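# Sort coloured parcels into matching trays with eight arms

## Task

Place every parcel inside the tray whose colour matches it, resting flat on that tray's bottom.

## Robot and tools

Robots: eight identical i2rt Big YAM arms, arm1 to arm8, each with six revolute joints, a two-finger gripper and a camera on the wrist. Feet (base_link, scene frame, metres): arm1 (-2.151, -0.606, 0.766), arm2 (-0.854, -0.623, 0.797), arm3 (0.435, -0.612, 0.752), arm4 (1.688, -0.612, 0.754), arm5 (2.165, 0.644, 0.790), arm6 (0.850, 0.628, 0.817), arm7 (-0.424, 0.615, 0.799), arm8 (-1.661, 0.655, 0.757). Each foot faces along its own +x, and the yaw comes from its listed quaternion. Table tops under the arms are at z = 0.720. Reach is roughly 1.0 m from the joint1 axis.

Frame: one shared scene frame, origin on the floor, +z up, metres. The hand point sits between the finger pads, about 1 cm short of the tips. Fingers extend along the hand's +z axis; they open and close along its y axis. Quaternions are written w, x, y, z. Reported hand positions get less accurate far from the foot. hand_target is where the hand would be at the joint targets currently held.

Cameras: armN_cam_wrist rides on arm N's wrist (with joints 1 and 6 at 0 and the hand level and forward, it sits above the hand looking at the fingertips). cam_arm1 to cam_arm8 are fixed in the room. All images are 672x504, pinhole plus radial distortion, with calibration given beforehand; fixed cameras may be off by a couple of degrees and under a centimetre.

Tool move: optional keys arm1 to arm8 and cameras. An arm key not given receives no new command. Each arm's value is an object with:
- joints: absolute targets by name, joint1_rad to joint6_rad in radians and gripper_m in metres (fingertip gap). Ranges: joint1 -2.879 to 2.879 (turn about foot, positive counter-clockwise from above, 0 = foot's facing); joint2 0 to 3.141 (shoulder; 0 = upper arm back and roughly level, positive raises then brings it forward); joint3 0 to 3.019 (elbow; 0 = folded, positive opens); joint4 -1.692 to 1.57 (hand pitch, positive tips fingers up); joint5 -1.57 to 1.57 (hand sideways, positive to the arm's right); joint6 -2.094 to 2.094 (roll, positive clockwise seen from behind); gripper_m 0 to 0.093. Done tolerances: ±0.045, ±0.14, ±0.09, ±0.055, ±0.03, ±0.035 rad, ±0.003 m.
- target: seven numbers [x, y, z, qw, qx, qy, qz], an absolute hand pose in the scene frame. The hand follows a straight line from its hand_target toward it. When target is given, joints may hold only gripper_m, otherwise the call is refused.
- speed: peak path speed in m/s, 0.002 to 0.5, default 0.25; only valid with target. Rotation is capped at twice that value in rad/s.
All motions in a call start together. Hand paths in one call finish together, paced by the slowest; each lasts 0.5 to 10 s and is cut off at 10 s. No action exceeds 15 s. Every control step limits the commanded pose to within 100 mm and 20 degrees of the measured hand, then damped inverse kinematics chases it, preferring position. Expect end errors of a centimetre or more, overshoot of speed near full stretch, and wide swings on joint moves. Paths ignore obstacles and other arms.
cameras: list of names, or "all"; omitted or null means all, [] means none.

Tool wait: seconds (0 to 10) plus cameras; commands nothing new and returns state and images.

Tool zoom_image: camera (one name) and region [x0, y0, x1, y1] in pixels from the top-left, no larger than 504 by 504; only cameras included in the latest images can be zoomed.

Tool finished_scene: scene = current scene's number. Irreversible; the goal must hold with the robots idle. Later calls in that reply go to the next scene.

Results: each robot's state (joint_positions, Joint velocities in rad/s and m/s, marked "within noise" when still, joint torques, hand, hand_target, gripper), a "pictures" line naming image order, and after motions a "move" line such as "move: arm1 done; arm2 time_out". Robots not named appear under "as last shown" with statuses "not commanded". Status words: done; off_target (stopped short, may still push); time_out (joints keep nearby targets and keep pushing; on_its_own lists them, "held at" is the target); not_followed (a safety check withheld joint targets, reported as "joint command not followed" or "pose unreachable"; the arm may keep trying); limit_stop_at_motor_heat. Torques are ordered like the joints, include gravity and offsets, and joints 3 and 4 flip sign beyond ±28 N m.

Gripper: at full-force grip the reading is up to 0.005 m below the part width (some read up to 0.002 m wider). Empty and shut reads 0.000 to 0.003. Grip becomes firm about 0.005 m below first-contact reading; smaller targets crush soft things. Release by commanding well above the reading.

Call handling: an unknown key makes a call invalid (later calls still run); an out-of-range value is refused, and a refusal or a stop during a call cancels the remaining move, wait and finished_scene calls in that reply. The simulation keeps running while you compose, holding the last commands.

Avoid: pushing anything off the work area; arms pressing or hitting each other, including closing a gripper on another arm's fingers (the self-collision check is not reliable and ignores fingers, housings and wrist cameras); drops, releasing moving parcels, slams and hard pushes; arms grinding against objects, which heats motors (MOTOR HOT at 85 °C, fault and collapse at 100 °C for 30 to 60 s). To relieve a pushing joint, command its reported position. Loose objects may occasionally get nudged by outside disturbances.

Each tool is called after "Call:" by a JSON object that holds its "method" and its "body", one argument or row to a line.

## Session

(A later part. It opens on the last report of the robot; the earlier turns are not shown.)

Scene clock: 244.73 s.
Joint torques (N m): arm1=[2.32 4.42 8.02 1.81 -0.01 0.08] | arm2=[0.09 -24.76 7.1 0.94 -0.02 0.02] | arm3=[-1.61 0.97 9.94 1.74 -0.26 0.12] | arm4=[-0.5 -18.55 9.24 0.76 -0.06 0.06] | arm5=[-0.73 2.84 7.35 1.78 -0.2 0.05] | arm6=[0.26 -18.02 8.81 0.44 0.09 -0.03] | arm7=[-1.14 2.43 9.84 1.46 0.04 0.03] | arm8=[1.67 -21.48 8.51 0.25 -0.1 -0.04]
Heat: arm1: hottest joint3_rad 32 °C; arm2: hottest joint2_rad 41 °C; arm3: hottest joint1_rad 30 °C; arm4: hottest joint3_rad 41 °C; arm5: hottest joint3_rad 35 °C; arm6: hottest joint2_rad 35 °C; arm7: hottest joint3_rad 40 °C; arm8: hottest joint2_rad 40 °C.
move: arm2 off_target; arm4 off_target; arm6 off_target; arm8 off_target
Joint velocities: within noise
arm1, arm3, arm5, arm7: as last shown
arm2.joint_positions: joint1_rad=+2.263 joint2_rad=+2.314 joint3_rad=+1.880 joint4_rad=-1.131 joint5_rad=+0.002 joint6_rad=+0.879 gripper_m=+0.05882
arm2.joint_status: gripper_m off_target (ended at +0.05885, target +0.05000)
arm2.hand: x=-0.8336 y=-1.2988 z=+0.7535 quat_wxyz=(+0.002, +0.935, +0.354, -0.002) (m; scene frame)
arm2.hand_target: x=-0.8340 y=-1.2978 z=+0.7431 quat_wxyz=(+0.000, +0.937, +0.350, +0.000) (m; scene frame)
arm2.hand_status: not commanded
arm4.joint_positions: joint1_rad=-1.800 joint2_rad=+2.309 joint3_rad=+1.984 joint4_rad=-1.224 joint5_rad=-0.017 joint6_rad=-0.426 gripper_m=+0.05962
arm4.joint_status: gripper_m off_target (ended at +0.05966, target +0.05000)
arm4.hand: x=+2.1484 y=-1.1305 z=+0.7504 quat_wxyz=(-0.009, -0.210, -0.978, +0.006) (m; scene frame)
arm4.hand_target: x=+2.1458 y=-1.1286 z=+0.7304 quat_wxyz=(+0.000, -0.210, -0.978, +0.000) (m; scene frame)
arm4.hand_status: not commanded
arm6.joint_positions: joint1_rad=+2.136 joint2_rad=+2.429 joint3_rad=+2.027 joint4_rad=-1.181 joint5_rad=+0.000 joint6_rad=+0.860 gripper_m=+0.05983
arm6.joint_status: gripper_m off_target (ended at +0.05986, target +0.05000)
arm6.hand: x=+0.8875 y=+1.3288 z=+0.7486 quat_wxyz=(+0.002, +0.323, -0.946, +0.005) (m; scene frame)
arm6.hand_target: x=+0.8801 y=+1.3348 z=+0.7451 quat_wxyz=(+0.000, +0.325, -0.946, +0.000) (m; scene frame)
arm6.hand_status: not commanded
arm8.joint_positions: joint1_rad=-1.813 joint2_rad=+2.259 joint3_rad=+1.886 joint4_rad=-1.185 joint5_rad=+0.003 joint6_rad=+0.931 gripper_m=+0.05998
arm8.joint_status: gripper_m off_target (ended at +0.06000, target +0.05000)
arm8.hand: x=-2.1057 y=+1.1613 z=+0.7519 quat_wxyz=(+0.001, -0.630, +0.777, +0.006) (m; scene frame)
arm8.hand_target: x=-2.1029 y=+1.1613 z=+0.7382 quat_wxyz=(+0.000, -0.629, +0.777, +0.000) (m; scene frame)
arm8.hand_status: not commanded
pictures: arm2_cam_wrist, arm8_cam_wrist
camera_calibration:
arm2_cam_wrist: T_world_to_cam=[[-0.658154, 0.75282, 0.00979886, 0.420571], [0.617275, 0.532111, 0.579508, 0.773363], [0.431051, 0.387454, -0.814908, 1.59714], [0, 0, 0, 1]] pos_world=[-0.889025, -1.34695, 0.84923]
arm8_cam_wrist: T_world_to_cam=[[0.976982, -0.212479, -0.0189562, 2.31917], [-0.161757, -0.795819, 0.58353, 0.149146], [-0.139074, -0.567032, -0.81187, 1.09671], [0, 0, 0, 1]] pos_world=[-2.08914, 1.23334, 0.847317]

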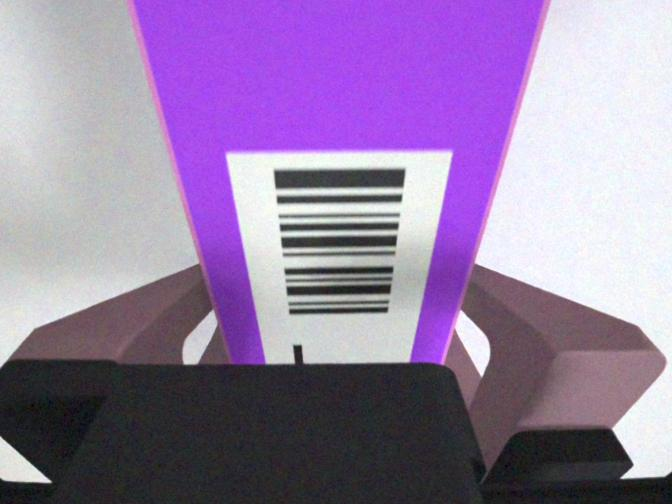

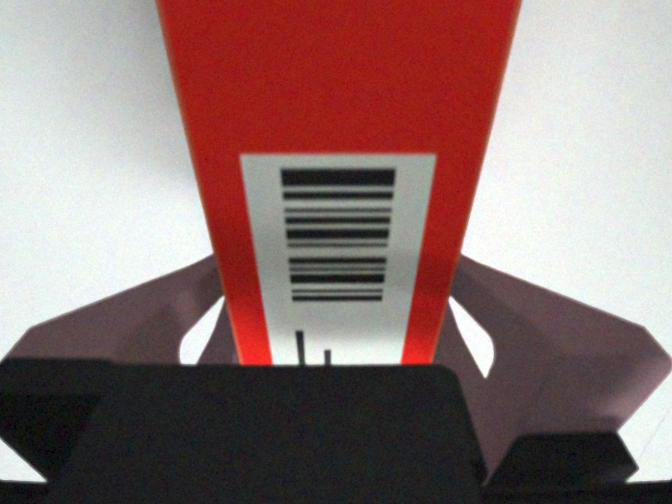

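Call:
{"method": "move", "body": {
  "arm8": {"target":[-2.103,1.1615,0.84,0,-0.629,0.777,0],"speed":0.2},
  "arm2": {"target":[-0.834,-1.298,0.84,0,0.937,0.350,0],"speed":0.2},
  "arm6": {"target":[0.880,1.335,0.84,0,-0.3256,0.9455,0],"speed":0.2},
  "arm4": {"target":[2.146,-1.129,0.84,0,0.2105,0.9776,0],"speed":0.2},
  "cameras": []
}}

Call:
{"method": "move", "body": {
  "arm8": {"target":[-1.952,0.998,1.0,0,-0.629,0.777,0],"speed":0.3},
  "arm2": {"target":[-0.846,-1.073,1.0,0,0.937,0.350,0],"speed":0.3},
  "arm6": {"target":[0.881,1.077,1.0,0,-0.3256,0.9455,0],"speed":0.3},
  "arm4": {"target":[1.977,-0.957,1.0,0,0.2105,0.9776,0],"speed":0.3},
  "cameras": ["cam_arm8","cam_arm4","cam_arm2","cam_arm6"]
}}

Scene clock: 284.93 s.
Joint torques (N m): arm1=[2.02 4.66 7.97 1.81 -0.01 0.08] | arm2=[0.09 -25.99 11.29 0.03 -0.02 0.02] | arm3=[-1.73 0.97 9.92 1.73 -0.26 0.13] | arm4=[-0.67 -20.66 14.82 -0.32 -0.06 0.03] | arm5=[0.15 3.31 7.43 1.78 -0.19 -0.01] | arm6=[0.15 -21.13 12.22 -0.34 0.04 -0.02] | arm7=[-1.14 2.26 9.76 1.46 0.02 0.03] | arm8=[1.49 -23.47 13.61 -0.76 -0.1 -0.04]
Heat: arm1: hottest joint3_rad 32 °C; arm2: hottest joint2_rad 41 °C; arm3: hottest joint1_rad 30 °C; arm4: hottest joint2_rad 42 °C; arm5: hottest joint3_rad 35 °C; arm6: hottest joint2_rad 35 °C; arm7: hottest joint3_rad 40 °C; arm8: hottest joint2_rad 40 °C.
move: arm2 off_target; arm4 off_target; arm6 off_target; arm8 off_target
Joint velocities: within noise
arm1, arm3, arm5, arm7: as last shown
arm2.joint_positions: joint1_rad=+2.263 joint2_rad=+2.229 joint3_rad=+1.909 joint4_rad=-1.291 joint5_rad=+0.002 joint6_rad=+0.879 gripper_m=+0.05882
arm2.joint_status: not commanded
arm2.hand: x=-0.8341 y=-1.2823 z=+0.8189 quat_wxyz=(-0.020, +0.935, +0.354, +0.006) (m; scene frame)
arm2.hand_target: x=-0.8341 y=-1.2971 z=+0.8402 quat_wxyz=(+0.000, +0.937, +0.350, +0.000) (m; scene frame)
arm2.hand_status: off_target (0.026 m and 2.5 deg from the pose sent, 0.086 m and 0.6 deg at the start)
arm4.joint_positions: joint1_rad=-1.800 joint2_rad=+2.251 joint3_rad=+2.049 joint4_rad=-1.423 joint5_rad=-0.016 joint6_rad=-0.426 gripper_m=+0.05962
arm4.joint_status: not commanded
arm4.hand: x=+2.1356 y=-1.1146 z=+0.8135 quat_wxyz=(+0.022, -0.210, -0.977, -0.017) (m; scene frame)
arm4.hand_target: x=+2.1450 y=-1.1278 z=+0.8403 quat_wxyz=(+0.000, -0.211, -0.978, +0.000) (m; scene frame)
arm4.hand_status: off_target (0.032 m and 3.1 deg from the pose sent, 0.090 m and 1.2 deg at the start)
arm6.joint_positions: joint1_rad=+2.137 joint2_rad=+2.367 joint3_rad=+2.052 joint4_rad=-1.330 joint5_rad=+0.001 joint6_rad=+0.860 gripper_m=+0.05984
arm6.joint_status: not commanded
arm6.hand: x=+0.8865 y=+1.3124 z=+0.8008 quat_wxyz=(+0.013, +0.323, -0.946, +0.034) (m; scene frame)
arm6.hand_target: x=+0.8799 y=+1.3329 z=+0.8402 quat_wxyz=(+0.000, +0.326, -0.946, +0.000) (m; scene frame)
arm6.hand_status: off_target (0.046 m and 4.2 deg from the pose sent, 0.092 m and 0.7 deg at the start)
arm7.hand_target: x=-0.4438 y=+0.4477 z=+1.3403 quat_wxyz=(-0.323, -0.653, -0.580, +0.364) (m; scene frame)
arm8.joint_positions: joint1_rad=-1.813 joint2_rad=+2.198 joint3_rad=+1.947 joint4_rad=-1.370 joint5_rad=+0.003 joint6_rad=+0.931 gripper_m=+0.05998
arm8.joint_status: not commanded
arm8.hand: x=-2.0943 y=+1.1485 z=+0.8139 quat_wxyz=(+0.002, -0.629, +0.777, -0.026) (m; scene frame)
arm8.hand_target: x=-2.1022 y=+1.1606 z=+0.8402 quat_wxyz=(+0.000, -0.629, +0.777, +0.000) (m; scene frame)
arm8.hand_status: off_target (0.030 m and 2.9 deg from the pose sent, 0.088 m and 0.7 deg at the start)
pictures: none
No camera images: "cameras" was empty.

Scene clock: 286.87 s.
Joint torques (N m): arm1=[2.32 4.42 7.99 1.68 -0.01 0.07] | arm2=[-0.32 -14.97 7.94 0.14 -0.01 -0.1] | arm3=[-1.61 1.03 9.94 1.69 -0.25 0.12] | arm4=[-1.73 -11.11 9.83 -0.24 -0.07 -0.02] | arm5=[-0.44 3.25 7.47 1.95 -0.2 0.04] | arm6=[-1.44 -11.11 8.4 -0.2 0.08 -0.17] | arm7=[-0.85 2.14 9.78 1.44 0.03 0.04] | arm8=[0.97 -13.27 9.2 -0.58 -0.09 -0.12]
Heat: arm1: hottest joint3_rad 32 °C; arm2: hottest joint2_rad 41 °C; arm3: hottest joint1_rad 30 °C; arm4: hottest joint2_rad 42 °C; arm5: hottest joint3_rad 35 °C; arm6: hottest joint2_rad 36 °C; arm7: hottest joint3_rad 40 °C; arm8: hottest joint2_rad 40 °C.
move: arm2 done; arm4 done; arm6 done; arm8 done
Joint velocities: within noise
arm1, arm3, arm5, arm7: as last shown
arm2.joint_positions: joint1_rad=+2.257 joint2_rad=+1.527 joint3_rad=+1.363 joint4_rad=-1.394 joint5_rad=+0.002 joint6_rad=+0.879 gripper_m=+0.05882
arm2.joint_status: not commanded
arm2.hand: x=-0.8433 y=-1.0760 z=+1.0003 quat_wxyz=(+0.005, +0.936, +0.351, -0.003) (m; scene frame)
arm2.hand_target: x=-0.8460 y=-1.0730 z=+1.0001 quat_wxyz=(+0.000, +0.937, +0.350, +0.000) (m; scene frame)
arm2.hand_status: done (0.004 m and 0.7 deg from the pose sent, 0.277 m and 2.5 deg at the start)
arm4.joint_positions: joint1_rad=-1.823 joint2_rad=+1.518 joint3_rad=+1.470 joint4_rad=-1.507 joint5_rad=-0.016 joint6_rad=-0.454 gripper_m=+0.05962
arm4.joint_status: not commanded
arm4.hand: x=+1.9856 y=-0.9556 z=+1.0015 quat_wxyz=(-0.007, -0.207, -0.978, +0.004) (m; scene frame)
arm4.hand_target: x=+1.9770 y=-0.9569 z=+1.0000 quat_wxyz=(+0.000, -0.211, -0.978, +0.000) (m; scene frame)
arm4.hand_status: done (0.009 m and 1.0 deg from the pose sent, 0.291 m and 3.1 deg at the start)
arm6.joint_positions: joint1_rad=+2.132 joint2_rad=+1.552 joint3_rad=+1.315 joint4_rad=-1.343 joint5_rad=+0.001 joint6_rad=+0.850 gripper_m=+0.05983
arm6.joint_status: not commanded
arm6.hand: x=+0.8766 y=+1.0790 z=+0.9921 quat_wxyz=(+0.002, +0.326, -0.945, +0.004) (m; scene frame)
arm6.hand_target: x=+0.8810 y=+1.0770 z=+1.0000 quat_wxyz=(+0.000, +0.325, -0.946, +0.000) (m; scene frame)
arm6.hand_status: done (0.009 m and 0.5 deg from the pose sent, 0.308 m and 4.2 deg at the start)
arm8.joint_positions: joint1_rad=-1.822 joint2_rad=+1.519 joint3_rad=+1.455 joint4_rad=-1.498 joint5_rad=+0.003 joint6_rad=+0.924 gripper_m=+0.05998
arm8.joint_status: not commanded
arm8.hand: x=-1.9570 y=+0.9988 z=+0.9992 quat_wxyz=(+0.001, -0.629, +0.777, +0.004) (m; scene frame)
arm8.hand_target: x=-1.9520 y=+0.9980 z=+0.9999 quat_wxyz=(+0.000, -0.629, +0.777, +0.000) (m; scene frame)
arm8.hand_status: done (0.005 m and 0.5 deg from the pose sent, 0.278 m and 2.9 deg at the start)
pictures: cam_arm2, cam_arm4, cam_arm6, cam_arm8

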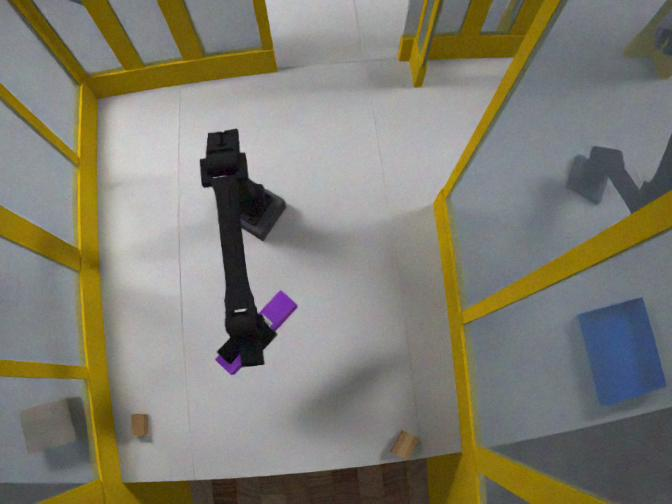

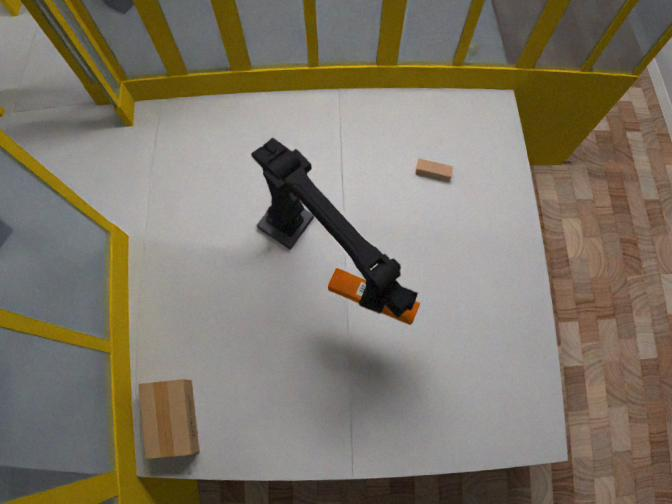

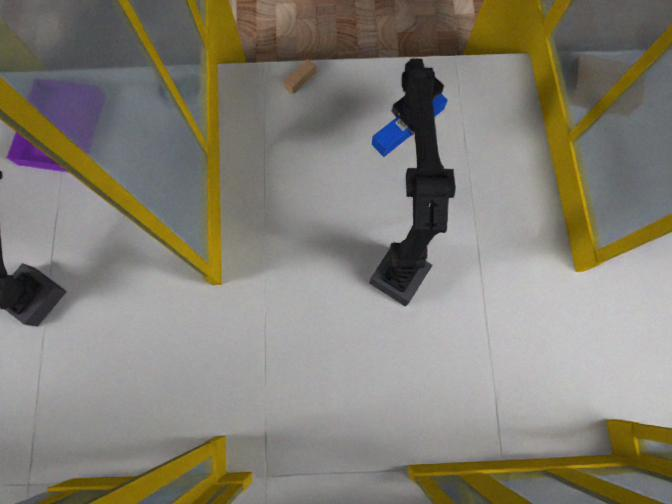

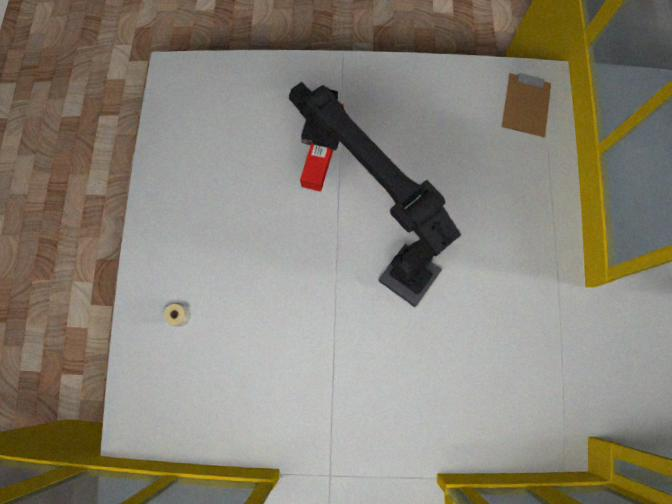

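Call:
{"method": "move", "body": {
  "arm8": {"joints":{"joint1_rad":0.412}},
  "arm2": {"joints":{"joint1_rad":-1.428}},
  "arm6": {"joints":{"joint1_rad":-1.353}},
  "arm4": {"joints":{"joint1_rad":1.824}},
  "cameras": []
}}

Call:
{"method": "move", "body": {
  "arm8": {"target":[-1.79,0.01,0.87,0,0.7071,0.7071,0],"speed":0.25},
  "arm2": {"target":[-0.5,-0.03,0.87,0,-0.7071,0.7071,0],"speed":0.25},
  "arm6": {"target":[0.585,0.01,0.87,0,0.7071,0.7071,0],"speed":0.25},
  "arm4": {"target":[1.06,-0.37,0.87,0,1,0,0],"speed":0.25},
  "cameras": ["cam_arm8","cam_arm4","cam_arm2","cam_arm3"]
}}

Scene clock: 318.83 s.
Joint torques (N m): arm1=[2.26 4.31 7.91 1.66 0.01 0.08] | arm2=[0.97 -16.56 7.91 0.14 0.02 -0.1] | arm3=[-1.61 1.03 9.91 1.7 -0.25 0.13] | arm4=[0.79 -12.51 9.8 -0.24 -0.1 -0.02] | arm5=[-0.44 3.02 7.51 1.83 -0.17 0.02] | arm6=[-0.73 -11.16 8.43 -0.17 0.08 -0.14] | arm7=[-1.08 2.37 9.81 1.48 0.03 0.04] | arm8=[1.73 -13.33 9.31 -0.58 -0.04 -0.1]
Heat: arm1: hottest joint3_rad 32 °C; arm2: hottest joint2_rad 36 °C; arm3: hottest joint1_rad 30 °C; arm4: hottest joint3_rad 41 °C; arm5: hottest joint3_rad 35 °C; arm6: hottest joint2_rad 36 °C; arm7: hottest joint3_rad 41 °C; arm8: hottest joint2_rad 38 °C.
move: arm2 done; arm4 done; arm6 done; arm8 done
Joint velocities: within noise
arm1.joint_positions: joint1_rad=+1.444 joint2_rad=+0.521 joint3_rad=+1.431 joint4_rad=-1.508 joint5_rad=+0.002 joint6_rad=-0.008 gripper_m=+0.09398
arm1.joint_status: not commanded
arm1.hand: x=-2.0661 y=-0.4604 z=+1.3058 quat_wxyz=(-0.408, +0.437, -0.771, -0.221) (m; scene frame)
arm1.hand_target: x=-2.0697 y=-0.4617 z=+1.3136 quat_wxyz=(-0.414, +0.436, -0.765, -0.231) (m; scene frame)
arm1.hand_status: not commanded
arm2.joint_positions: joint1_rad=-1.430 joint2_rad=+1.544 joint3_rad=+1.363 joint4_rad=-1.395 joint5_rad=+0.001 joint6_rad=+0.879 gripper_m=+0.05885
arm2.joint_status: all done
arm2.hand: x=-0.6282 y=-0.2294 z=+0.9941 quat_wxyz=(+0.001, +0.086, -0.996, +0.002) (m; scene frame)
arm2.hand_target: x=-0.6310 y=-0.2325 z=+1.0008 quat_wxyz=(+0.000, +0.089, -0.996, -0.001) (m; scene frame)
arm2.hand_status: not commanded
arm3.joint_positions: joint1_rad=-1.187 joint2_rad=+0.623 joint3_rad=+1.443 joint4_rad=-1.225 joint5_rad=+0.004 joint6_rad=-0.016 gripper_m=+0.09398
arm3.joint_status: not commanded
arm3.hand: x=+0.4871 y=-0.3810 z=+1.3423 quat_wxyz=(-0.438, +0.524, -0.647, -0.339) (m; scene frame)
arm3.hand_target: x=+0.4887 y=-0.3850 z=+1.3557 quat_wxyz=(-0.446, +0.510, -0.648, -0.348) (m; scene frame)
arm3.hand_status: not commanded
arm4.joint_positions: joint1_rad=+1.818 joint2_rad=+1.535 joint3_rad=+1.470 joint4_rad=-1.507 joint5_rad=-0.016 joint6_rad=-0.455 gripper_m=+0.05980
arm4.joint_status: all done
arm4.hand: x=+1.2640 y=-0.4455 z=+0.9978 quat_wxyz=(+0.012, +0.999, +0.042, -0.009) (m; scene frame)
arm4.hand_target: x=+1.2690 y=-0.4502 z=+1.0034 quat_wxyz=(+0.012, +0.999, +0.049, -0.009) (m; scene frame)
arm4.hand_status: not commanded
arm5.joint_positions: joint1_rad=+0.651 joint2_rad=+0.625 joint3_rad=+1.427 joint4_rad=-1.371 joint5_rad=+0.001 joint6_rad=-0.010 gripper_m=+0.09397
arm5.joint_status: not commanded
arm5.hand: x=+1.9522 y=+0.5549 z=+1.3379 quat_wxyz=(+0.088, +0.861, +0.175, -0.469) (m; scene frame)
arm5.hand_target: x=+1.9550 y=+0.5541 z=+1.3504 quat_wxyz=(+0.095, +0.854, +0.173, -0.481) (m; scene frame)
arm5.hand_status: not commanded
arm6.joint_positions: joint1_rad=-1.351 joint2_rad=+1.553 joint3_rad=+1.315 joint4_rad=-1.344 joint5_rad=+0.001 joint6_rad=+0.846 gripper_m=+0.05994
arm6.joint_status: all done
arm6.hand: x=+0.6750 y=+0.2124 z=+0.9916 quat_wxyz=(+0.005, -0.987, -0.163, -0.002) (m; scene frame)
arm6.hand_target: x=+0.6749 y=+0.2142 z=+1.0000 quat_wxyz=(+0.000, -0.986, -0.164, +0.000) (m; scene frame)
arm6.hand_status: not commanded
arm7.joint_positions: joint1_rad=-1.041 joint2_rad=+0.496 joint3_rad=+1.379 joint4_rad=-1.460 joint5_rad=-0.002 joint6_rad=+0.008 gripper_m=+0.09397
arm7.joint_status: not commanded
arm7.hand: x=-0.4422 y=+0.4448 z=+1.3303 quat_wxyz=(-0.319, -0.657, -0.585, +0.353) (m; scene frame)
arm7.hand_target: x=-0.4438 y=+0.4477 z=+1.3403 quat_wxyz=(-0.323, -0.653, -0.580, +0.364) (m; scene frame)
arm7.hand_status: not commanded
arm8.joint_positions: joint1_rad=+0.412 joint2_rad=+1.520 joint3_rad=+1.455 joint4_rad=-1.498 joint5_rad=+0.001 joint6_rad=+0.921 gripper_m=+0.06000
arm8.joint_status: all done
arm8.hand: x=-1.7489 y=+0.2107 z=+0.9995 quat_wxyz=(-0.004, -0.974, -0.226, +0.002) (m; scene frame)
arm8.hand_target: x=-1.7483 y=+0.2147 z=+1.0007 quat_wxyz=(-0.001, -0.974, -0.229, +0.000) (m; scene frame)
arm8.hand_status: not commanded
pictures: none
No camera images: "cameras" was empty.

Scene clock: 322.63 s.
Joint torques (N m): arm1=[2.26 4.78 7.98 1.72 0.02 0.06] | arm2=[-0.32 -24.88 12.1 0.09 -0.14 -0.24] | arm3=[-1.67 1.03 9.96 1.69 -0.25 0.13] | arm4=[1.32 -17.67 15.3 -0.39 -0.02 0.12] | arm5=[0.09 3.55 7.5 1.83 -0.19 0.06] | arm6=[-1.14 -16.67 12.66 -0.23 -0.07 -0.19] | arm7=[-1.14 2.26 9.84 1.43 0.03 0.04] | arm8=[1.55 -19.72 14.24 -0.58 -0.12 -0.11]
Heat: arm1: hottest joint3_rad 32 °C; arm2: hottest joint2_rad 36 °C; arm3: hottest joint1_rad 30 °C; arm4: hottest joint3_rad 42 °C; arm5: hottest joint3_rad 35 °C; arm6: hottest joint2_rad 36 °C; arm7: hottest joint3_rad 41 °C; arm8: hottest joint2_rad 38 °C.
move: arm2 off_target; arm4 off_target; arm6 off_target; arm8 off_target
Joint velocities: within noise
arm1, arm3, arm5, arm7: as last shown
arm2.joint_positions: joint1_rad=-1.441 joint2_rad=+2.240 joint3_rad=+2.031 joint4_rad=-1.392 joint5_rad=+0.003 joint6_rad=-0.522 gripper_m=+0.05886
arm2.joint_status: not commanded
arm2.hand: x=-0.5110 y=-0.0402 z=+0.8584 quat_wxyz=(+0.014, +0.704, -0.710, +0.005) (m; scene frame)
arm2.hand_target: x=-0.5004 y=-0.0307 z=+0.8702 quat_wxyz=(-0.001, +0.707, -0.707, +0.000) (m; scene frame)
arm2.hand_status: off_target (0.019 m and 1.7 deg from the pose sent, 0.268 m and 80.1 deg at the start)
arm4.joint_positions: joint1_rad=+1.818 joint2_rad=+2.160 joint3_rad=+2.001 joint4_rad=-1.449 joint5_rad=+0.011 joint6_rad=-0.370 gripper_m=+0.05979
arm4.joint_status: not commanded
arm4.hand: x=+1.0779 y=-0.3700 z=+0.8600 quat_wxyz=(+0.007, +1.000, -0.001, +0.013) (m; scene frame)
arm4.hand_target: x=+1.0609 y=-0.3706 z=+0.8700 quat_wxyz=(+0.000, +1.000, +0.000, -0.001) (m; scene frame)
arm4.hand_status: off_target (0.020 m and 1.7 deg from the pose sent, 0.252 m and 5.1 deg at the start)
arm6.joint_positions: joint1_rad=-1.351 joint2_rad=+2.198 joint3_rad=+1.898 joint4_rad=-1.307 joint5_rad=+0.002 joint6_rad=-0.395 gripper_m=+0.05991
arm6.joint_status: not commanded
arm6.hand: x=+0.5960 y=+0.0249 z=+0.8555 quat_wxyz=(+0.008, -0.708, -0.706, -0.017) (m; scene frame)
arm6.hand_target: x=+0.5854 y=+0.0110 z=+0.8702 quat_wxyz=(+0.000, -0.707, -0.707, +0.000) (m; scene frame)
arm6.hand_status: off_target (0.024 m and 2.1 deg from the pose sent, 0.253 m and 71.3 deg at the start)
arm8.joint_positions: joint1_rad=+0.412 joint2_rad=+2.107 joint3_rad=+1.923 joint4_rad=-1.408 joint5_rad=+0.001 joint6_rad=-0.188 gripper_m=+0.06001
arm8.joint_status: not commanded
arm8.hand: x=-1.7858 y=+0.0236 z=+0.8638 quat_wxyz=(+0.006, -0.709, -0.705, -0.008) (m; scene frame)
arm8.hand_target: x=-1.7900 y=+0.0107 z=+0.8700 quat_wxyz=(+0.000, -0.707, -0.707, +0.001) (m; scene frame)
arm8.hand_status: off_target (0.016 m and 1.2 deg from the pose sent, 0.242 m and 63.9 deg at the start)
pictures: cam_arm2, cam_arm3, cam_arm4, cam_arm8

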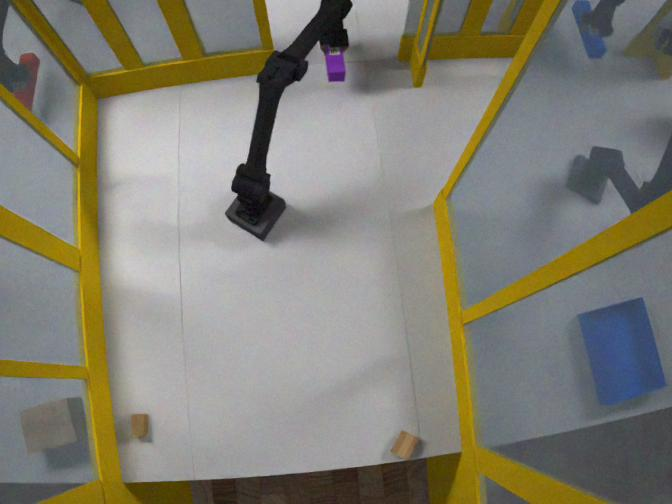

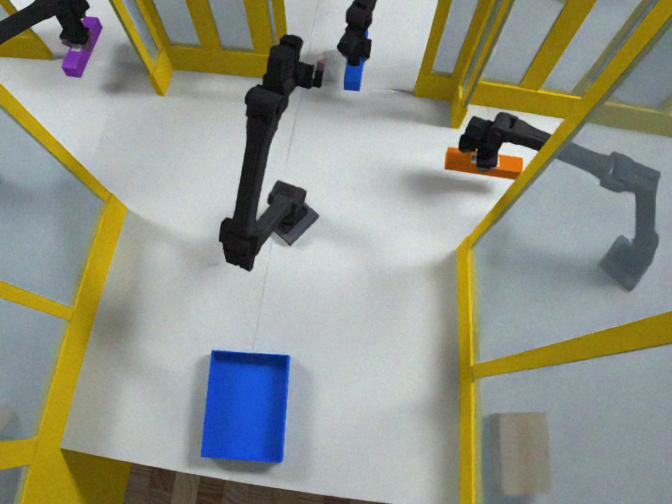

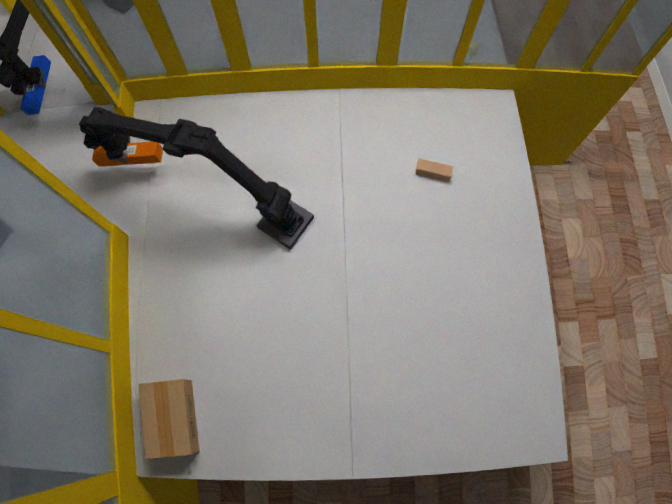

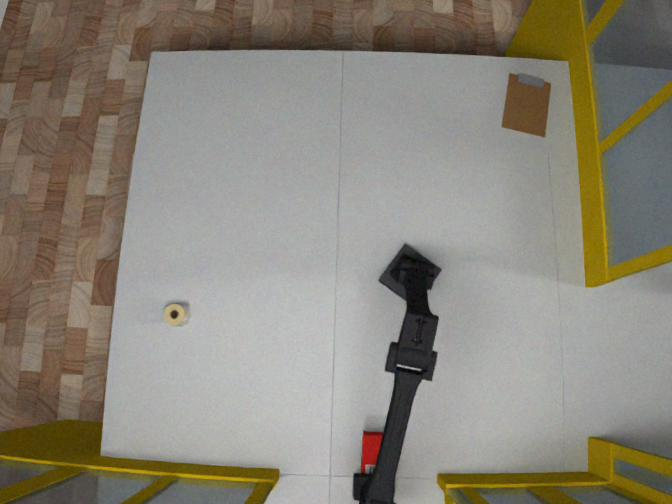

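Call:
{"method": "move", "body": {
  "arm8": {"target":[-1.79,0.01,0.745,0,0.7071,0.7071,0],"speed":0.12},
  "arm2": {"target":[-0.495,-0.03,0.750,0,-0.7071,0.7071,0],"speed":0.12},
  "arm6": {"target":[0.585,0.01,0.750,0,0.7071,0.7071,0],"speed":0.12},
  "arm4": {"target":[1.06,-0.37,0.737,0,1,0,0],"speed":0.12},
  "cameras": ["arm2_cam_wrist","arm4_cam_wrist"]
}}

Scene clock: 333.67 s.
Joint torques (N m): arm1=[2.08 4.6 7.94 1.72 0.02 0.07] | arm2=[-0.32 -25.29 7.66 0.83 -0.1 -0.21] | arm3=[-1.67 1.03 9.92 1.68 -0.25 0.13] | arm4=[1.08 -18.37 9.47 0.7 -0.02 0.1] | arm5=[-0.38 2.73 7.6 1.85 -0.2 0.04] | arm6=[-1.14 -17.67 7.83 0.44 -0.05 -0.18] | arm7=[-1.03 2.37 9.81 1.51 0.03 0.03] | arm8=[1.79 -20.66 8.85 0.28 -0.12 -0.11]
Heat: arm1: hottest joint3_rad 32 °C; arm2: hottest joint2_rad 38 °C; arm3: hottest joint1_rad 30 °C; arm4: hottest joint3_rad 44 °C; arm5: hottest joint3_rad 35 °C; arm6: hottest joint2_rad 36 °C; arm7: hottest joint3_rad 41 °C; arm8: hottest joint2_rad 38 °C.
move: arm2 done; arm4 off_target; arm6 done; arm8 off_target
Joint velocities: within noise
arm1, arm3, arm5, arm7: as last shown
arm2.joint_positions: joint1_rad=-1.447 joint2_rad=+2.361 joint3_rad=+1.974 joint4_rad=-1.185 joint5_rad=+0.002 joint6_rad=-0.530 gripper_m=+0.05886
arm2.joint_status: not commanded
arm2.hand: x=-0.4995 y=-0.0289 z=+0.7563 quat_wxyz=(+0.001, +0.705, -0.710, +0.001) (m; scene frame)
arm2.hand_target: x=-0.4951 y=-0.0301 z=+0.7500 quat_wxyz=(+0.000, +0.707, -0.707, +0.000) (m; scene frame)
arm2.hand_status: done (0.008 m and 0.4 deg from the pose sent, 0.110 m and 1.7 deg at the start)
arm4.joint_positions: joint1_rad=+1.818 joint2_rad=+2.266 joint3_rad=+1.892 joint4_rad=-1.193 joint5_rad=+0.011 joint6_rad=-0.369 gripper_m=+0.05979
arm4.joint_status: not commanded
arm4.hand: x=+1.0614 y=-0.3651 z=+0.7507 quat_wxyz=(-0.001, +1.000, -0.001, -0.005) (m; scene frame)
arm4.hand_target: x=+1.0603 y=-0.3702 z=+0.7370 quat_wxyz=(+0.000, +1.000, +0.000, +0.000) (m; scene frame)
arm4.hand_status: off_target (0.015 m and 0.6 deg from the pose sent, 0.124 m and 1.7 deg at the start)
arm6.joint_positions: joint1_rad=-1.351 joint2_rad=+2.334 joint3_rad=+1.853 joint4_rad=-1.100 joint5_rad=+0.001 joint6_rad=-0.396 gripper_m=+0.05991
arm6.joint_status: not commanded
arm6.hand: x=+0.5907 y=+0.0120 z=+0.7516 quat_wxyz=(+0.003, -0.708, -0.706, -0.005) (m; scene frame)
arm6.hand_target: x=+0.5851 y=+0.0101 z=+0.7499 quat_wxyz=(+0.000, -0.707, -0.707, +0.000) (m; scene frame)
arm6.hand_status: done (0.006 m and 0.6 deg from the pose sent, 0.107 m and 2.1 deg at the start)
arm8.joint_positions: joint1_rad=+0.412 joint2_rad=+2.216 joint3_rad=+1.819 joint4_rad=-1.168 joint5_rad=+0.001 joint6_rad=-0.188 gripper_m=+0.06001
arm8.joint_status: not commanded
arm8.hand: x=-1.7884 y=+0.0101 z=+0.7570 quat_wxyz=(-0.002, -0.709, -0.705, +0.003) (m; scene frame)
arm8.hand_target: x=-1.7901 y=+0.0103 z=+0.7450 quat_wxyz=(+0.000, -0.707, -0.707, +0.000) (m; scene frame)
arm8.hand_status: off_target (0.012 m and 0.5 deg from the pose sent, 0.120 m and 1.2 deg at the start)
pictures: arm2_cam_wrist, arm4_cam_wrist
camera_calibration:
arm2_cam_wrist: T_world_to_cam=[[0.999843, -0.0121609, 0.0128534, 0.488242], [-0.0173823, -0.810902, 0.584924, -0.470133], [0.00330969, -0.585055, -0.810987, 0.71867], [0, 0, 0, 1]] pos_world=[-0.498716, 0.0451673, 0.851548]
arm4_cam_wrist: T_world_to_cam=[[-0.0117642, 0.99984, 0.0135091, 0.364829], [0.820033, 0.00191589, 0.572313, -1.29463], [0.572196, 0.0178107, -0.819924, 0.13954], [0, 0, 0, 1]] pos_world=[0.986084, -0.364775, 0.850415]

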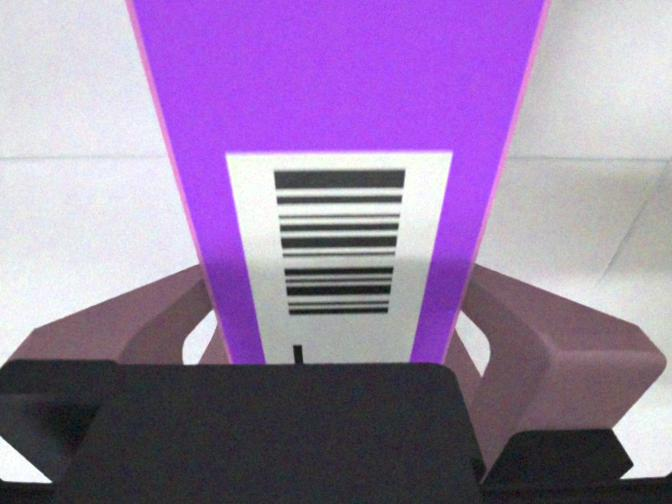

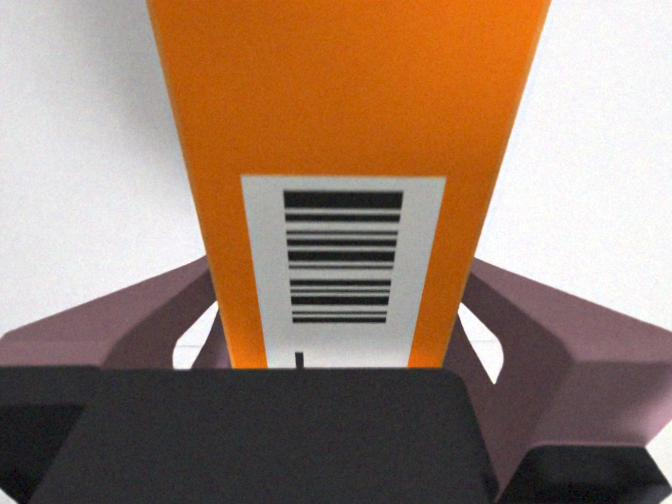

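Call:
{"method": "move", "body": {
  "arm8": {"target":[-1.79,0.01,0.734,0,0.7071,0.7071,0],"speed":0.1},
  "arm2": {"target":[-0.495,-0.03,0.740,0,-0.7071,0.7071,0],"speed":0.1},
  "arm6": {"target":[0.585,0.01,0.741,0,0.7071,0.7071,0],"speed":0.1},
  "arm4": {"target":[1.06,-0.37,0.730,0,1,0,0],"speed":0.1},
  "cameras": []
}}

Call:
{"method": "move", "body": {
  "arm8": {"joints":{"gripper_m":0.09}},
  "arm2": {"joints":{"gripper_m":0.09}},
  "arm6": {"joints":{"gripper_m":0.09}},
  "arm4": {"joints":{"gripper_m":0.09}},
  "cameras": []
}}

Call:
{"method": "move", "body": {
  "arm8": {"target":[-1.79,0.01,0.90,0,0.7071,0.7071,0],"speed":0.25},
  "arm2": {"target":[-0.495,-0.03,0.90,0,-0.7071,0.7071,0],"speed":0.25},
  "arm6": {"target":[0.585,0.01,0.90,0,0.7071,0.7071,0],"speed":0.25},
  "arm4": {"target":[1.06,-0.37,0.90,0,1,0,0],"speed":0.25},
  "cameras": ["arm8_cam_wrist","arm6_cam_wrist"]
}}

Scene clock: 348.33 s.
Joint torques (N m): arm1=[2.08 4.6 7.92 1.74 -0.02 0.08] | arm2=[-0.32 -25.05 7.21 0.99 -0.1 -0.19] | arm3=[-1.73 0.91 9.89 1.7 -0.25 0.13] | arm4=[1.03 -17.9 8.98 0.84 -0.02 0.1] | arm5=[-0.56 2.9 7.38 1.98 -0.18 0.01] | arm6=[-1.14 -16.85 7.58 0.55 -0.05 -0.18] | arm7=[-1.03 2.2 9.76 1.46 0.03 0.03] | arm8=[1.2 -20.42 8.58 0.4 -0.15 -0.11]
Heat: arm1: hottest joint3_rad 32 °C; arm2: hottest joint2_rad 40 °C; arm3: hottest joint1_rad 30 °C; arm4: hottest joint3_rad 42 °C; arm5: hottest joint3_rad 35 °C; arm6: hottest joint2_rad 36 °C; arm7: hottest joint3_rad 41 °C; arm8: hottest joint2_rad 41 °C.
move: arm2 off_target; arm4 off_target; arm6 done; arm8 off_target
Joint velocities: within noise
arm1, arm3, arm5, arm7: as last shown
arm2.joint_positions: joint1_rad=-1.447 joint2_rad=+2.363 joint3_rad=+1.974 joint4_rad=-1.171 joint5_rad=+0.002 joint6_rad=-0.530 gripper_m=+0.05886
arm2.joint_status: not commanded
arm2.hand: x=-0.4979 y=-0.0261 z=+0.7551 quat_wxyz=(-0.006, +0.705, -0.709, -0.001) (m; scene frame)
arm2.hand_target: x=-0.4953 y=-0.0303 z=+0.7401 quat_wxyz=(+0.000, +0.707, -0.707, +0.000) (m; scene frame)
arm2.hand_status: off_target (0.016 m and 0.8 deg from the pose sent, 0.017 m and 0.4 deg at the start)
arm4.joint_positions: joint1_rad=+1.818 joint2_rad=+2.267 joint3_rad=+1.892 joint4_rad=-1.183 joint5_rad=+0.011 joint6_rad=-0.369 gripper_m=+0.05980
arm4.joint_status: not commanded
arm4.hand: x=+1.0592 y=-0.3642 z=+0.7505 quat_wxyz=(-0.003, +1.000, -0.001, -0.010) (m; scene frame)
arm4.hand_target: x=+1.0605 y=-0.3702 z=+0.7304 quat_wxyz=(+0.000, +1.000, +0.000, +0.000) (m; scene frame)
arm4.hand_status: off_target (0.021 m and 1.2 deg from the pose sent, 0.021 m and 0.6 deg at the start)
arm6.joint_positions: joint1_rad=-1.351 joint2_rad=+2.336 joint3_rad=+1.853 joint4_rad=-1.086 joint5_rad=+0.001 joint6_rad=-0.396 gripper_m=+0.05991
arm6.joint_status: not commanded
arm6.hand: x=+0.5895 y=+0.0092 z=+0.7503 quat_wxyz=(+0.000, -0.708, -0.707, +0.001) (m; scene frame)
arm6.hand_target: x=+0.5851 y=+0.0101 z=+0.7412 quat_wxyz=(+0.000, -0.707, -0.707, +0.000) (m; scene frame)
arm6.hand_status: done (0.010 m and 0.2 deg from the pose sent, 0.012 m and 0.6 deg at the start)
arm8.joint_positions: joint1_rad=+0.412 joint2_rad=+2.221 joint3_rad=+1.814 joint4_rad=-1.146 joint5_rad=+0.001 joint6_rad=-0.188 gripper_m=+0.06001
arm8.joint_status: not commanded
arm8.hand: x=-1.7889 y=+0.0076 z=+0.7520 quat_wxyz=(-0.005, -0.709, -0.705, +0.008) (m; scene frame)
arm8.hand_target: x=-1.7900 y=+0.0106 z=+0.7341 quat_wxyz=(+0.000, -0.707, -0.707, +0.000) (m; scene frame)
arm8.hand_status: off_target (0.018 m and 1.1 deg from the pose sent, 0.023 m and 0.5 deg at the start)
pictures: none
No camera images: "cameras" was empty.

Scene clock: 348.97 s.
Joint torques (N m): arm1=[2.2 4.31 7.95 1.7 0 0.07] | arm2=[-0.26 -25.17 7.2 0.99 -0.1 -0.19] | arm3=[-1.67 0.97 9.95 1.68 -0.25 0.14] | arm4=[1.03 -17.96 8.99 0.77 -0.02 0.09] | arm5=[-0.44 2.78 7.35 1.72 -0.2 0.06] | arm6=[-1.14 -17.03 7.58 0.55 -0.05 -0.18] | arm7=[-1.03 2.37 9.8 1.46 0.02 0.01] | arm8=[1.49 -20.6 8.55 0.21 -0.15 -0.1]
Heat: arm1: hottest joint3_rad 32 °C; arm2: hottest joint2_rad 40 °C; arm3: hottest joint1_rad 30 °C; arm4: hottest joint3_rad 42 °C; arm5: hottest joint3_rad 35 °C; arm6: hottest joint2_rad 36 °C; arm7: hottest joint3_rad 41 °C; arm8: hottest joint2_rad 41 °C.
move: arm2 done; arm4 done; arm6 done; arm8 done
Joint velocities: within noise
arm1, arm3, arm5, arm7: as last shown
arm2.joint_positions: joint1_rad=-1.447 joint2_rad=+2.365 joint3_rad=+1.974 joint4_rad=-1.171 joint5_rad=+0.002 joint6_rad=-0.530 gripper_m=+0.08984
arm2.joint_status: all done
arm2.hand: x=-0.4980 y=-0.0263 z=+0.7540 quat_wxyz=(-0.005, +0.705, -0.709, -0.001) (m; scene frame)
arm2.hand_target: x=-0.4953 y=-0.0302 z=+0.7403 quat_wxyz=(+0.000, +0.707, -0.707, +0.000) (m; scene frame)
arm2.hand_status: not commanded
arm4.joint_positions: joint1_rad=+1.818 joint2_rad=+2.267 joint3_rad=+1.892 joint4_rad=-1.181 joint5_rad=+0.011 joint6_rad=-0.369 gripper_m=+0.08982
arm4.joint_status: all done
arm4.hand: x=+1.0588 y=-0.3640 z=+0.7505 quat_wxyz=(-0.003, +1.000, -0.001, -0.011) (m; scene frame)
arm4.hand_target: x=+1.0605 y=-0.3702 z=+0.7304 quat_wxyz=(+0.000, +1.000, +0.000, +0.000) (m; scene frame)
arm4.hand_status: not commanded
arm6.joint_positions: joint1_rad=-1.351 joint2_rad=+2.338 joint3_rad=+1.853 joint4_rad=-1.086 joint5_rad=+0.001 joint6_rad=-0.396 gripper_m=+0.08980
arm6.joint_status: all done
arm6.hand: x=+0.5896 y=+0.0095 z=+0.7493 quat_wxyz=(+0.001, -0.708, -0.707, +0.000) (m; scene frame)
arm6.hand_target: x=+0.5851 y=+0.0102 z=+0.7412 quat_wxyz=(+0.000, -0.707, -0.707, +0.000) (m; scene frame)
arm6.hand_status: not commanded
arm8.joint_positions: joint1_rad=+0.412 joint2_rad=+2.221 joint3_rad=+1.814 joint4_rad=-1.146 joint5_rad=+0.001 joint6_rad=-0.189 gripper_m=+0.08984
arm8.joint_status: all done
arm8.hand: x=-1.7889 y=+0.0076 z=+0.7520 quat_wxyz=(-0.005, -0.709, -0.705, +0.008) (m; scene frame)
arm8.hand_target: x=-1.7900 y=+0.0106 z=+0.7341 quat_wxyz=(+0.000, -0.707, -0.707, +0.000) (m; scene frame)
arm8.hand_status: not commanded
pictures: none
No camera images: "cameras" was empty.

Scene clock: 350.57 s.
Joint torques (N m): arm1=[2.49 4.54 7.97 1.8 0 0.1] | arm2=[-0.26 -24.7 11.78 0.1 -0.09 -0.19] | arm3=[-1.67 0.91 9.95 1.72 -0.24 0.13] | arm4=[1.38 -17.73 14.91 -0.29 -0.04 0.12] | arm5=[-0.15 3.08 7.31 1.91 -0.17 0.02] | arm6=[-1.08 -18.2 12.27 -0.23 -0.03 -0.18] | arm7=[-1.14 2.26 9.8 1.47 0.04 0.03] | arm8=[1.67 -20.37 13.76 -0.55 -0.12 -0.1]
Heat: arm1: hottest joint3_rad 32 °C; arm2: hottest joint2_rad 40 °C; arm3: hottest joint1_rad 30 °C; arm4: hottest joint3_rad 42 °C; arm5: hottest joint3_rad 35 °C; arm6: hottest joint2_rad 36 °C; arm7: hottest joint3_rad 41 °C; arm8: hottest joint2_rad 41 °C.
move: arm2 off_target; arm4 off_target; arm6 off_target; arm8 off_target
Joint velocities: within noise
arm1, arm3, arm5, arm7: as last shown
arm2.joint_positions: joint1_rad=-1.447 joint2_rad=+2.233 joint3_rad=+2.110 joint4_rad=-1.469 joint5_rad=+0.002 joint6_rad=-0.530 gripper_m=+0.08993
arm2.joint_status: not commanded
arm2.hand: x=-0.5045 y=-0.0374 z=+0.8925 quat_wxyz=(+0.010, +0.705, -0.709, +0.003) (m; scene frame)
arm2.hand_target: x=-0.4953 y=-0.0305 z=+0.9001 quat_wxyz=(-0.001, +0.707, -0.707, +0.000) (m; scene frame)
arm2.hand_status: off_target (0.014 m and 1.2 deg from the pose sent, 0.146 m and 0.7 deg at the start)
arm4.joint_positions: joint1_rad=+1.818 joint2_rad=+2.154 joint3_rad=+2.074 joint4_rad=-1.523 joint5_rad=+0.011 joint6_rad=-0.369 gripper_m=+0.08990
arm4.joint_status: not commanded
arm4.hand: x=+1.0753 y=-0.3684 z=+0.8917 quat_wxyz=(+0.005, +1.000, -0.001, +0.011) (m; scene frame)
arm4.hand_target: x=+1.0607 y=-0.3705 z=+0.8999 quat_wxyz=(+0.000, +1.000, +0.000, -0.001) (m; scene frame)
arm4.hand_status: off_target (0.017 m and 1.4 deg from the pose sent, 0.150 m and 1.3 deg at the start; pose on its path clipped on 3 of 48 steps)
arm6.joint_positions: joint1_rad=-1.351 joint2_rad=+2.195 joint3_rad=+1.949 joint4_rad=-1.373 joint5_rad=+0.001 joint6_rad=-0.396 gripper_m=+0.08988
arm6.joint_status: not commanded
arm6.hand: x=+0.5953 y=+0.0229 z=+0.8768 quat_wxyz=(+0.010, -0.707, -0.706, -0.022) (m; scene frame)
arm6.hand_target: x=+0.5855 y=+0.0110 z=+0.9003 quat_wxyz=(+0.000, -0.707, -0.707, +0.001) (m; scene frame)
arm6.hand_status: off_target (0.028 m and 2.7 deg from the pose sent, 0.151 m and 0.1 deg at the start; pose on its path clipped on 3 of 48 steps)
arm8.joint_positions: joint1_rad=+0.412 joint2_rad=+2.104 joint3_rad=+1.990 joint4_rad=-1.481 joint5_rad=+0.001 joint6_rad=-0.189 gripper_m=+0.08992
arm8.joint_status: not commanded
arm8.hand: x=-1.7862 y=+0.0211 z=+0.8911 quat_wxyz=(+0.007, -0.709, -0.705, -0.009) (m; scene frame)
arm8.hand_target: x=-1.7900 y=+0.0106 z=+0.9000 quat_wxyz=(+0.000, -0.707, -0.707, +0.000) (m; scene frame)
arm8.hand_status: off_target (0.015 m and 1.3 deg from the pose sent, 0.148 m and 1.1 deg at the start; pose on its path clipped on 4 of 48 steps)
pictures: arm6_cam_wrist, arm8_cam_wrist
camera_calibration:
arm6_cam_wrist: T_world_to_cam=[[-0.999929, -0.00521945, -0.0107035, 0.603329], [-0.0106721, 0.791556, 0.611004, -0.541585], [0.00528331, 0.611075, -0.791555, 0.801192], [0, 0, 0, 1]] pos_world=[0.593273, -0.0577439, 0.971556]
arm8_cam_wrist: T_world_to_cam=[[-0.999853, 0.0108785, -0.0132177, -1.77344], [0.000579939, 0.793204, 0.608956, -0.554044], [0.0171088, 0.608859, -0.793094, 0.84495], [0, 0, 0, 1]] pos_world=[-1.78731, -0.0556936, 0.984072]

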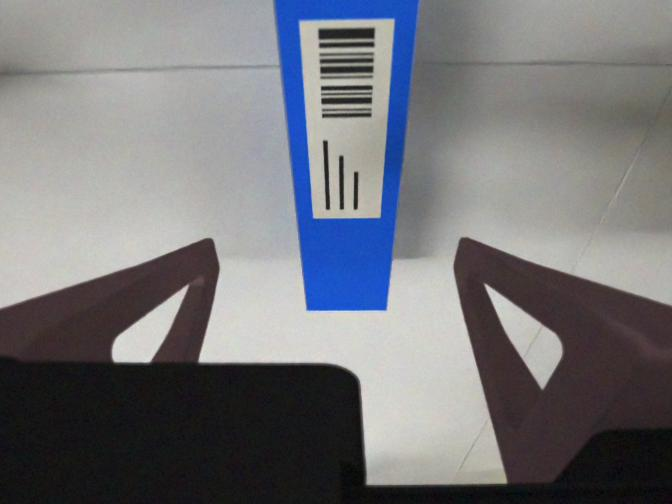

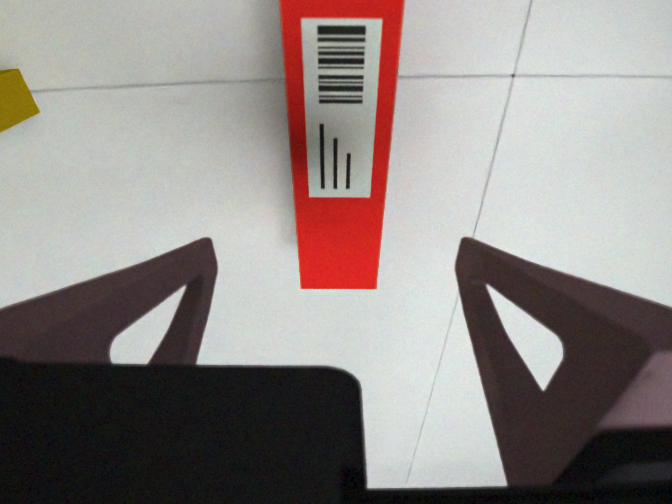

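Call:
{"method": "move", "body": {
  "arm8": {"joints":{"joint2_rad":0.5,"joint3_rad":1.43,"joint4_rad":-1.45}},
  "arm2": {"joints":{"joint2_rad":0.5,"joint3_rad":1.43,"joint4_rad":-1.45}},
  "arm6": {"joints":{"joint2_rad":0.5,"joint3_rad":1.43,"joint4_rad":-1.45}},
  "arm4": {"joints":{"joint2_rad":0.5,"joint3_rad":1.43,"joint4_rad":-1.45}},
  "cameras": []
}}

Call:
{"method": "move", "body": {
  "arm1": {"target":[-1.785,0.018,0.90,0,-0.7071,0.7071,0],"speed":0.4},
  "arm7": {"target":[-0.498,-0.036,0.90,0,0.7071,0.7071,0],"speed":0.4},
  "arm3": {"target":[0.592,0.019,0.90,0,-0.7071,0.7071,0],"speed":0.4},
  "cameras": ["arm1_cam_wrist","arm7_cam_wrist","arm3_cam_wrist","cam_arm3"]
}}

Scene clock: 373.20 s.
Joint torques (N m): arm1=[1.96 4.54 8.02 1.77 -0.01 0.08] | arm2=[-0.32 4.72 6.05 2.22 -0.07 -0.15] | arm3=[-1.55 0.97 9.91 1.7 -0.25 0.13] | arm4=[0.97 4.37 7.15 2.14 -0.03 0.14] | arm5=[0.09 2.96 7.42 1.88 -0.2 0.01] | arm6=[-1.14 4.25 6.69 1.17 -0.02 -0.14] | arm7=[-1.14 2.26 9.81 1.46 0.04 0.03] | arm8=[1.67 5.19 6.89 1.47 -0.12 -0.09]
Heat: arm1: hottest joint3_rad 32 °C; arm2: hottest joint3_rad 41 °C; arm3: hottest joint1_rad 30 °C; arm4: hottest joint3_rad 48 °C; arm5: hottest joint3_rad 35 °C; arm6: hottest joint2_rad 35 °C; arm7: hottest joint3_rad 41 °C; arm8: hottest joint2_rad 42 °C.
move: arm2 done; arm4 done; arm6 done; arm8 done
Joint velocities: within noise
arm1, arm3, arm5, arm7: as last shown
arm2.joint_positions: joint1_rad=-1.447 joint2_rad=+0.498 joint3_rad=+1.433 joint4_rad=-1.457 joint5_rad=+0.002 joint6_rad=-0.530 gripper_m=+0.08993
arm2.joint_status: all done
arm2.hand: x=-0.7707 y=-0.4852 z=+1.3533 quat_wxyz=(-0.485, +0.609, -0.614, -0.124) (m; scene frame)
arm2.hand_target: x=-0.7687 y=-0.4836 z=+1.3532 quat_wxyz=(-0.487, +0.611, -0.612, -0.120) (m; scene frame)
arm2.hand_status: not commanded
arm4.joint_positions: joint1_rad=+1.818 joint2_rad=+0.504 joint3_rad=+1.437 joint4_rad=-1.459 joint5_rad=+0.011 joint6_rad=-0.368 gripper_m=+0.08990
arm4.joint_status: all done
arm4.hand: x=+1.5433 y=-0.5446 z=+1.3109 quat_wxyz=(-0.181, +0.865, -0.008, -0.468) (m; scene frame)
arm4.hand_target: x=+1.5420 y=-0.5458 z=+1.3105 quat_wxyz=(-0.178, +0.863, -0.007, -0.473) (m; scene frame)
arm4.hand_status: not commanded
arm6.joint_positions: joint1_rad=-1.351 joint2_rad=+0.503 joint3_rad=+1.429 joint4_rad=-1.442 joint5_rad=+0.001 joint6_rad=-0.396 gripper_m=+0.08988
arm6.joint_status: all done
arm6.hand: x=+0.7856 y=+0.4754 z=+1.3735 quat_wxyz=(-0.190, -0.612, -0.610, +0.466) (m; scene frame)
arm6.hand_target: x=+0.7855 y=+0.4778 z=+1.3727 quat_wxyz=(-0.186, -0.612, -0.612, +0.466) (m; scene frame)
arm6.hand_status: not commanded
arm8.joint_positions: joint1_rad=+0.412 joint2_rad=+0.502 joint3_rad=+1.434 joint4_rad=-1.456 joint5_rad=+0.001 joint6_rad=-0.189 gripper_m=+0.08992
arm8.joint_status: all done
arm8.hand: x=-1.6932 y=+0.4958 z=+1.3136 quat_wxyz=(-0.280, -0.614, -0.610, +0.415) (m; scene frame)
arm8.hand_target: x=-1.6936 y=+0.4952 z=+1.3133 quat_wxyz=(-0.279, -0.612, -0.611, +0.418) (m; scene frame)
arm8.hand_status: not commanded
pictures: none
No camera images: "cameras" was empty.

Scene clock: 376.60 s.
Joint torques (N m): arm1=[1.96 -21.01 12.62 -0.17 0.15 -0.09] | arm2=[-0.32 4.66 6.05 2.24 -0.07 -0.15] | arm3=[0.32 -23.06 13.97 -0.32 0.01 -0.23] | arm4=[0.97 4.31 7.15 2.14 -0.03 0.14] | arm5=[-0.26 3.19 7.36 1.7 -0.17 0.05] | arm6=[-1.08 4.31 6.69 1.17 -0.03 -0.14] | arm7=[0.21 -16.67 14.83 -0.38 0.07 0.03] | arm8=[1.79 5.25 6.93 1.51 -0.11 -0.09]
Heat: arm1: hottest joint3_rad 33 °C; arm2: hottest joint3_rad 40 °C; arm3: hottest joint3_rad 31 °C; arm4: hottest joint3_rad 47 °C; arm5: hottest joint3_rad 35 °C; arm6: hottest joint2_rad 35 °C; arm7: hottest joint3_rad 41 °C; arm8: hottest joint2_rad 41 °C.
move: arm1 off_target; arm3 off_target; arm7 off_target
Joint velocities: within noise
arm1.joint_positions: joint1_rad=+1.449 joint2_rad=+2.344 joint3_rad=+2.413 joint4_rad=-1.650 joint5_rad=-0.011 joint6_rad=-0.525 gripper_m=+0.09398
arm1.joint_status: not commanded
arm1.hand: x=-1.7831 y=+0.0059 z=+0.8951 quat_wxyz=(+0.009, +0.700, -0.714, +0.001) (m; scene frame)
arm1.hand_target: x=-1.7855 y=+0.0175 z=+0.9000 quat_wxyz=(-0.001, +0.707, -0.707, +0.000) (m; scene frame)
arm1.hand_status: off_target (0.013 m and 1.6 deg from the pose sent, 0.688 m and 62.8 deg at the start)
arm2, arm4, arm5, arm6, arm8: as last shown
arm3.joint_positions: joint1_rad=-1.218 joint2_rad=+2.099 joint3_rad=+1.951 joint4_rad=-1.476 joint5_rad=-0.008 joint6_rad=-0.228 gripper_m=+0.09398
arm3.joint_status: not commanded
arm3.hand: x=+0.5959 y=+0.0027 z=+0.8779 quat_wxyz=(+0.021, +0.696, -0.717, +0.010) (m; scene frame)
arm3.hand_target: x=+0.5916 y=+0.0178 z=+0.9002 quat_wxyz=(-0.001, +0.707, -0.707, +0.000) (m; scene frame)
arm3.hand_status: off_target (0.028 m and 3.1 deg from the pose sent, 0.606 m and 68.2 deg at the start)
arm7.joint_positions: joint1_rad=-1.050 joint2_rad=+2.107 joint3_rad=+1.877 joint4_rad=-1.373 joint5_rad=-0.004 joint6_rad=-0.105 gripper_m=+0.09397
arm7.joint_status: not commanded
arm7.hand: x=-0.4992 y=-0.0185 z=+0.8858 quat_wxyz=(+0.010, -0.712, -0.702, -0.015) (m; scene frame)
arm7.hand_target: x=-0.4979 y=-0.0350 z=+0.9003 quat_wxyz=(+0.000, -0.707, -0.707, +0.001) (m; scene frame)
arm7.hand_status: off_target (0.023 m and 2.2 deg from the pose sent, 0.647 m and 57.1 deg at the start)
pictures: arm1_cam_wrist, arm3_cam_wrist, arm7_cam_wrist, cam_arm3
camera_calibration:
arm1_cam_wrist: T_world_to_cam=[[0.999228, -0.0358203, -0.0161534, 1.79744], [-0.0195656, -0.810062, 0.586018, -0.54994], [-0.0340766, -0.585249, -0.810137, 0.79445], [0, 0, 0, 1]] pos_world=[-1.77974, 0.0838512, 0.994923]
arm3_cam_wrist: T_world_to_cam=[[0.999384, -0.0348023, -0.00443137, -0.592672], [-0.0246507, -0.786453, 0.617158, -0.519127], [-0.0249636, -0.616669, -0.786827, 0.83129], [0, 0, 0, 1]] pos_world=[0.600262, 0.0837355, 0.971838]
arm7_cam_wrist: T_world_to_cam=[[-0.999979, -0.0013988, 0.00630313, -0.507922], [0.00265244, 0.801061, 0.598577, -0.507789], [-0.00588648, 0.598581, -0.801041, 0.839038], [0, 0, 0, 1]] pos_world=[-0.501625, -0.0961728, 0.979256]

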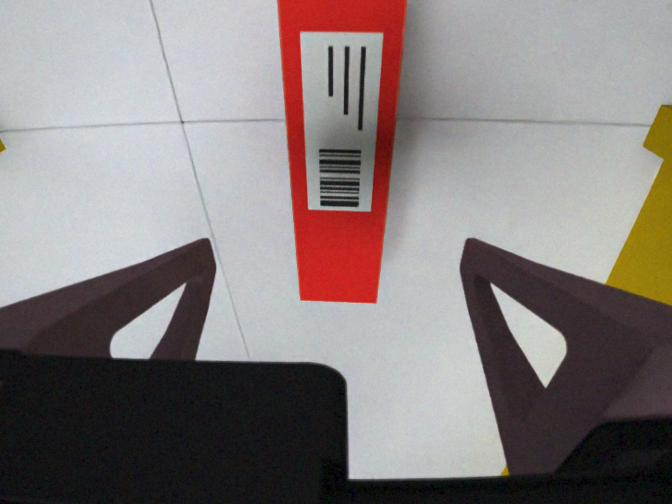

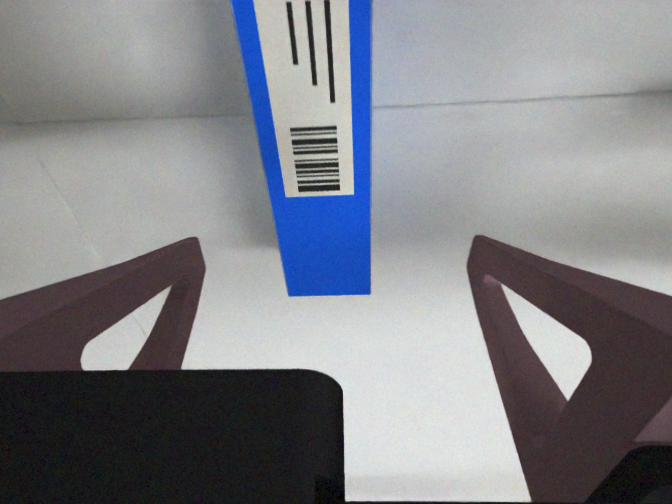

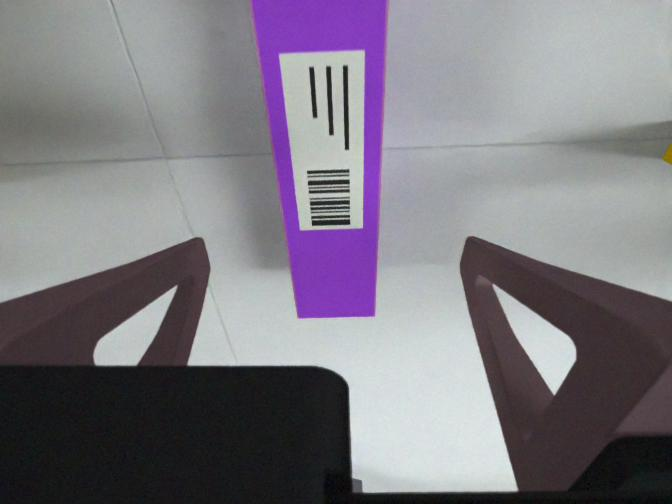

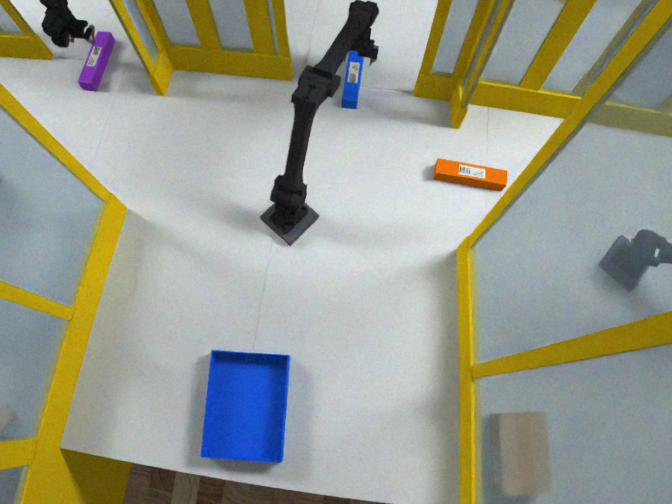

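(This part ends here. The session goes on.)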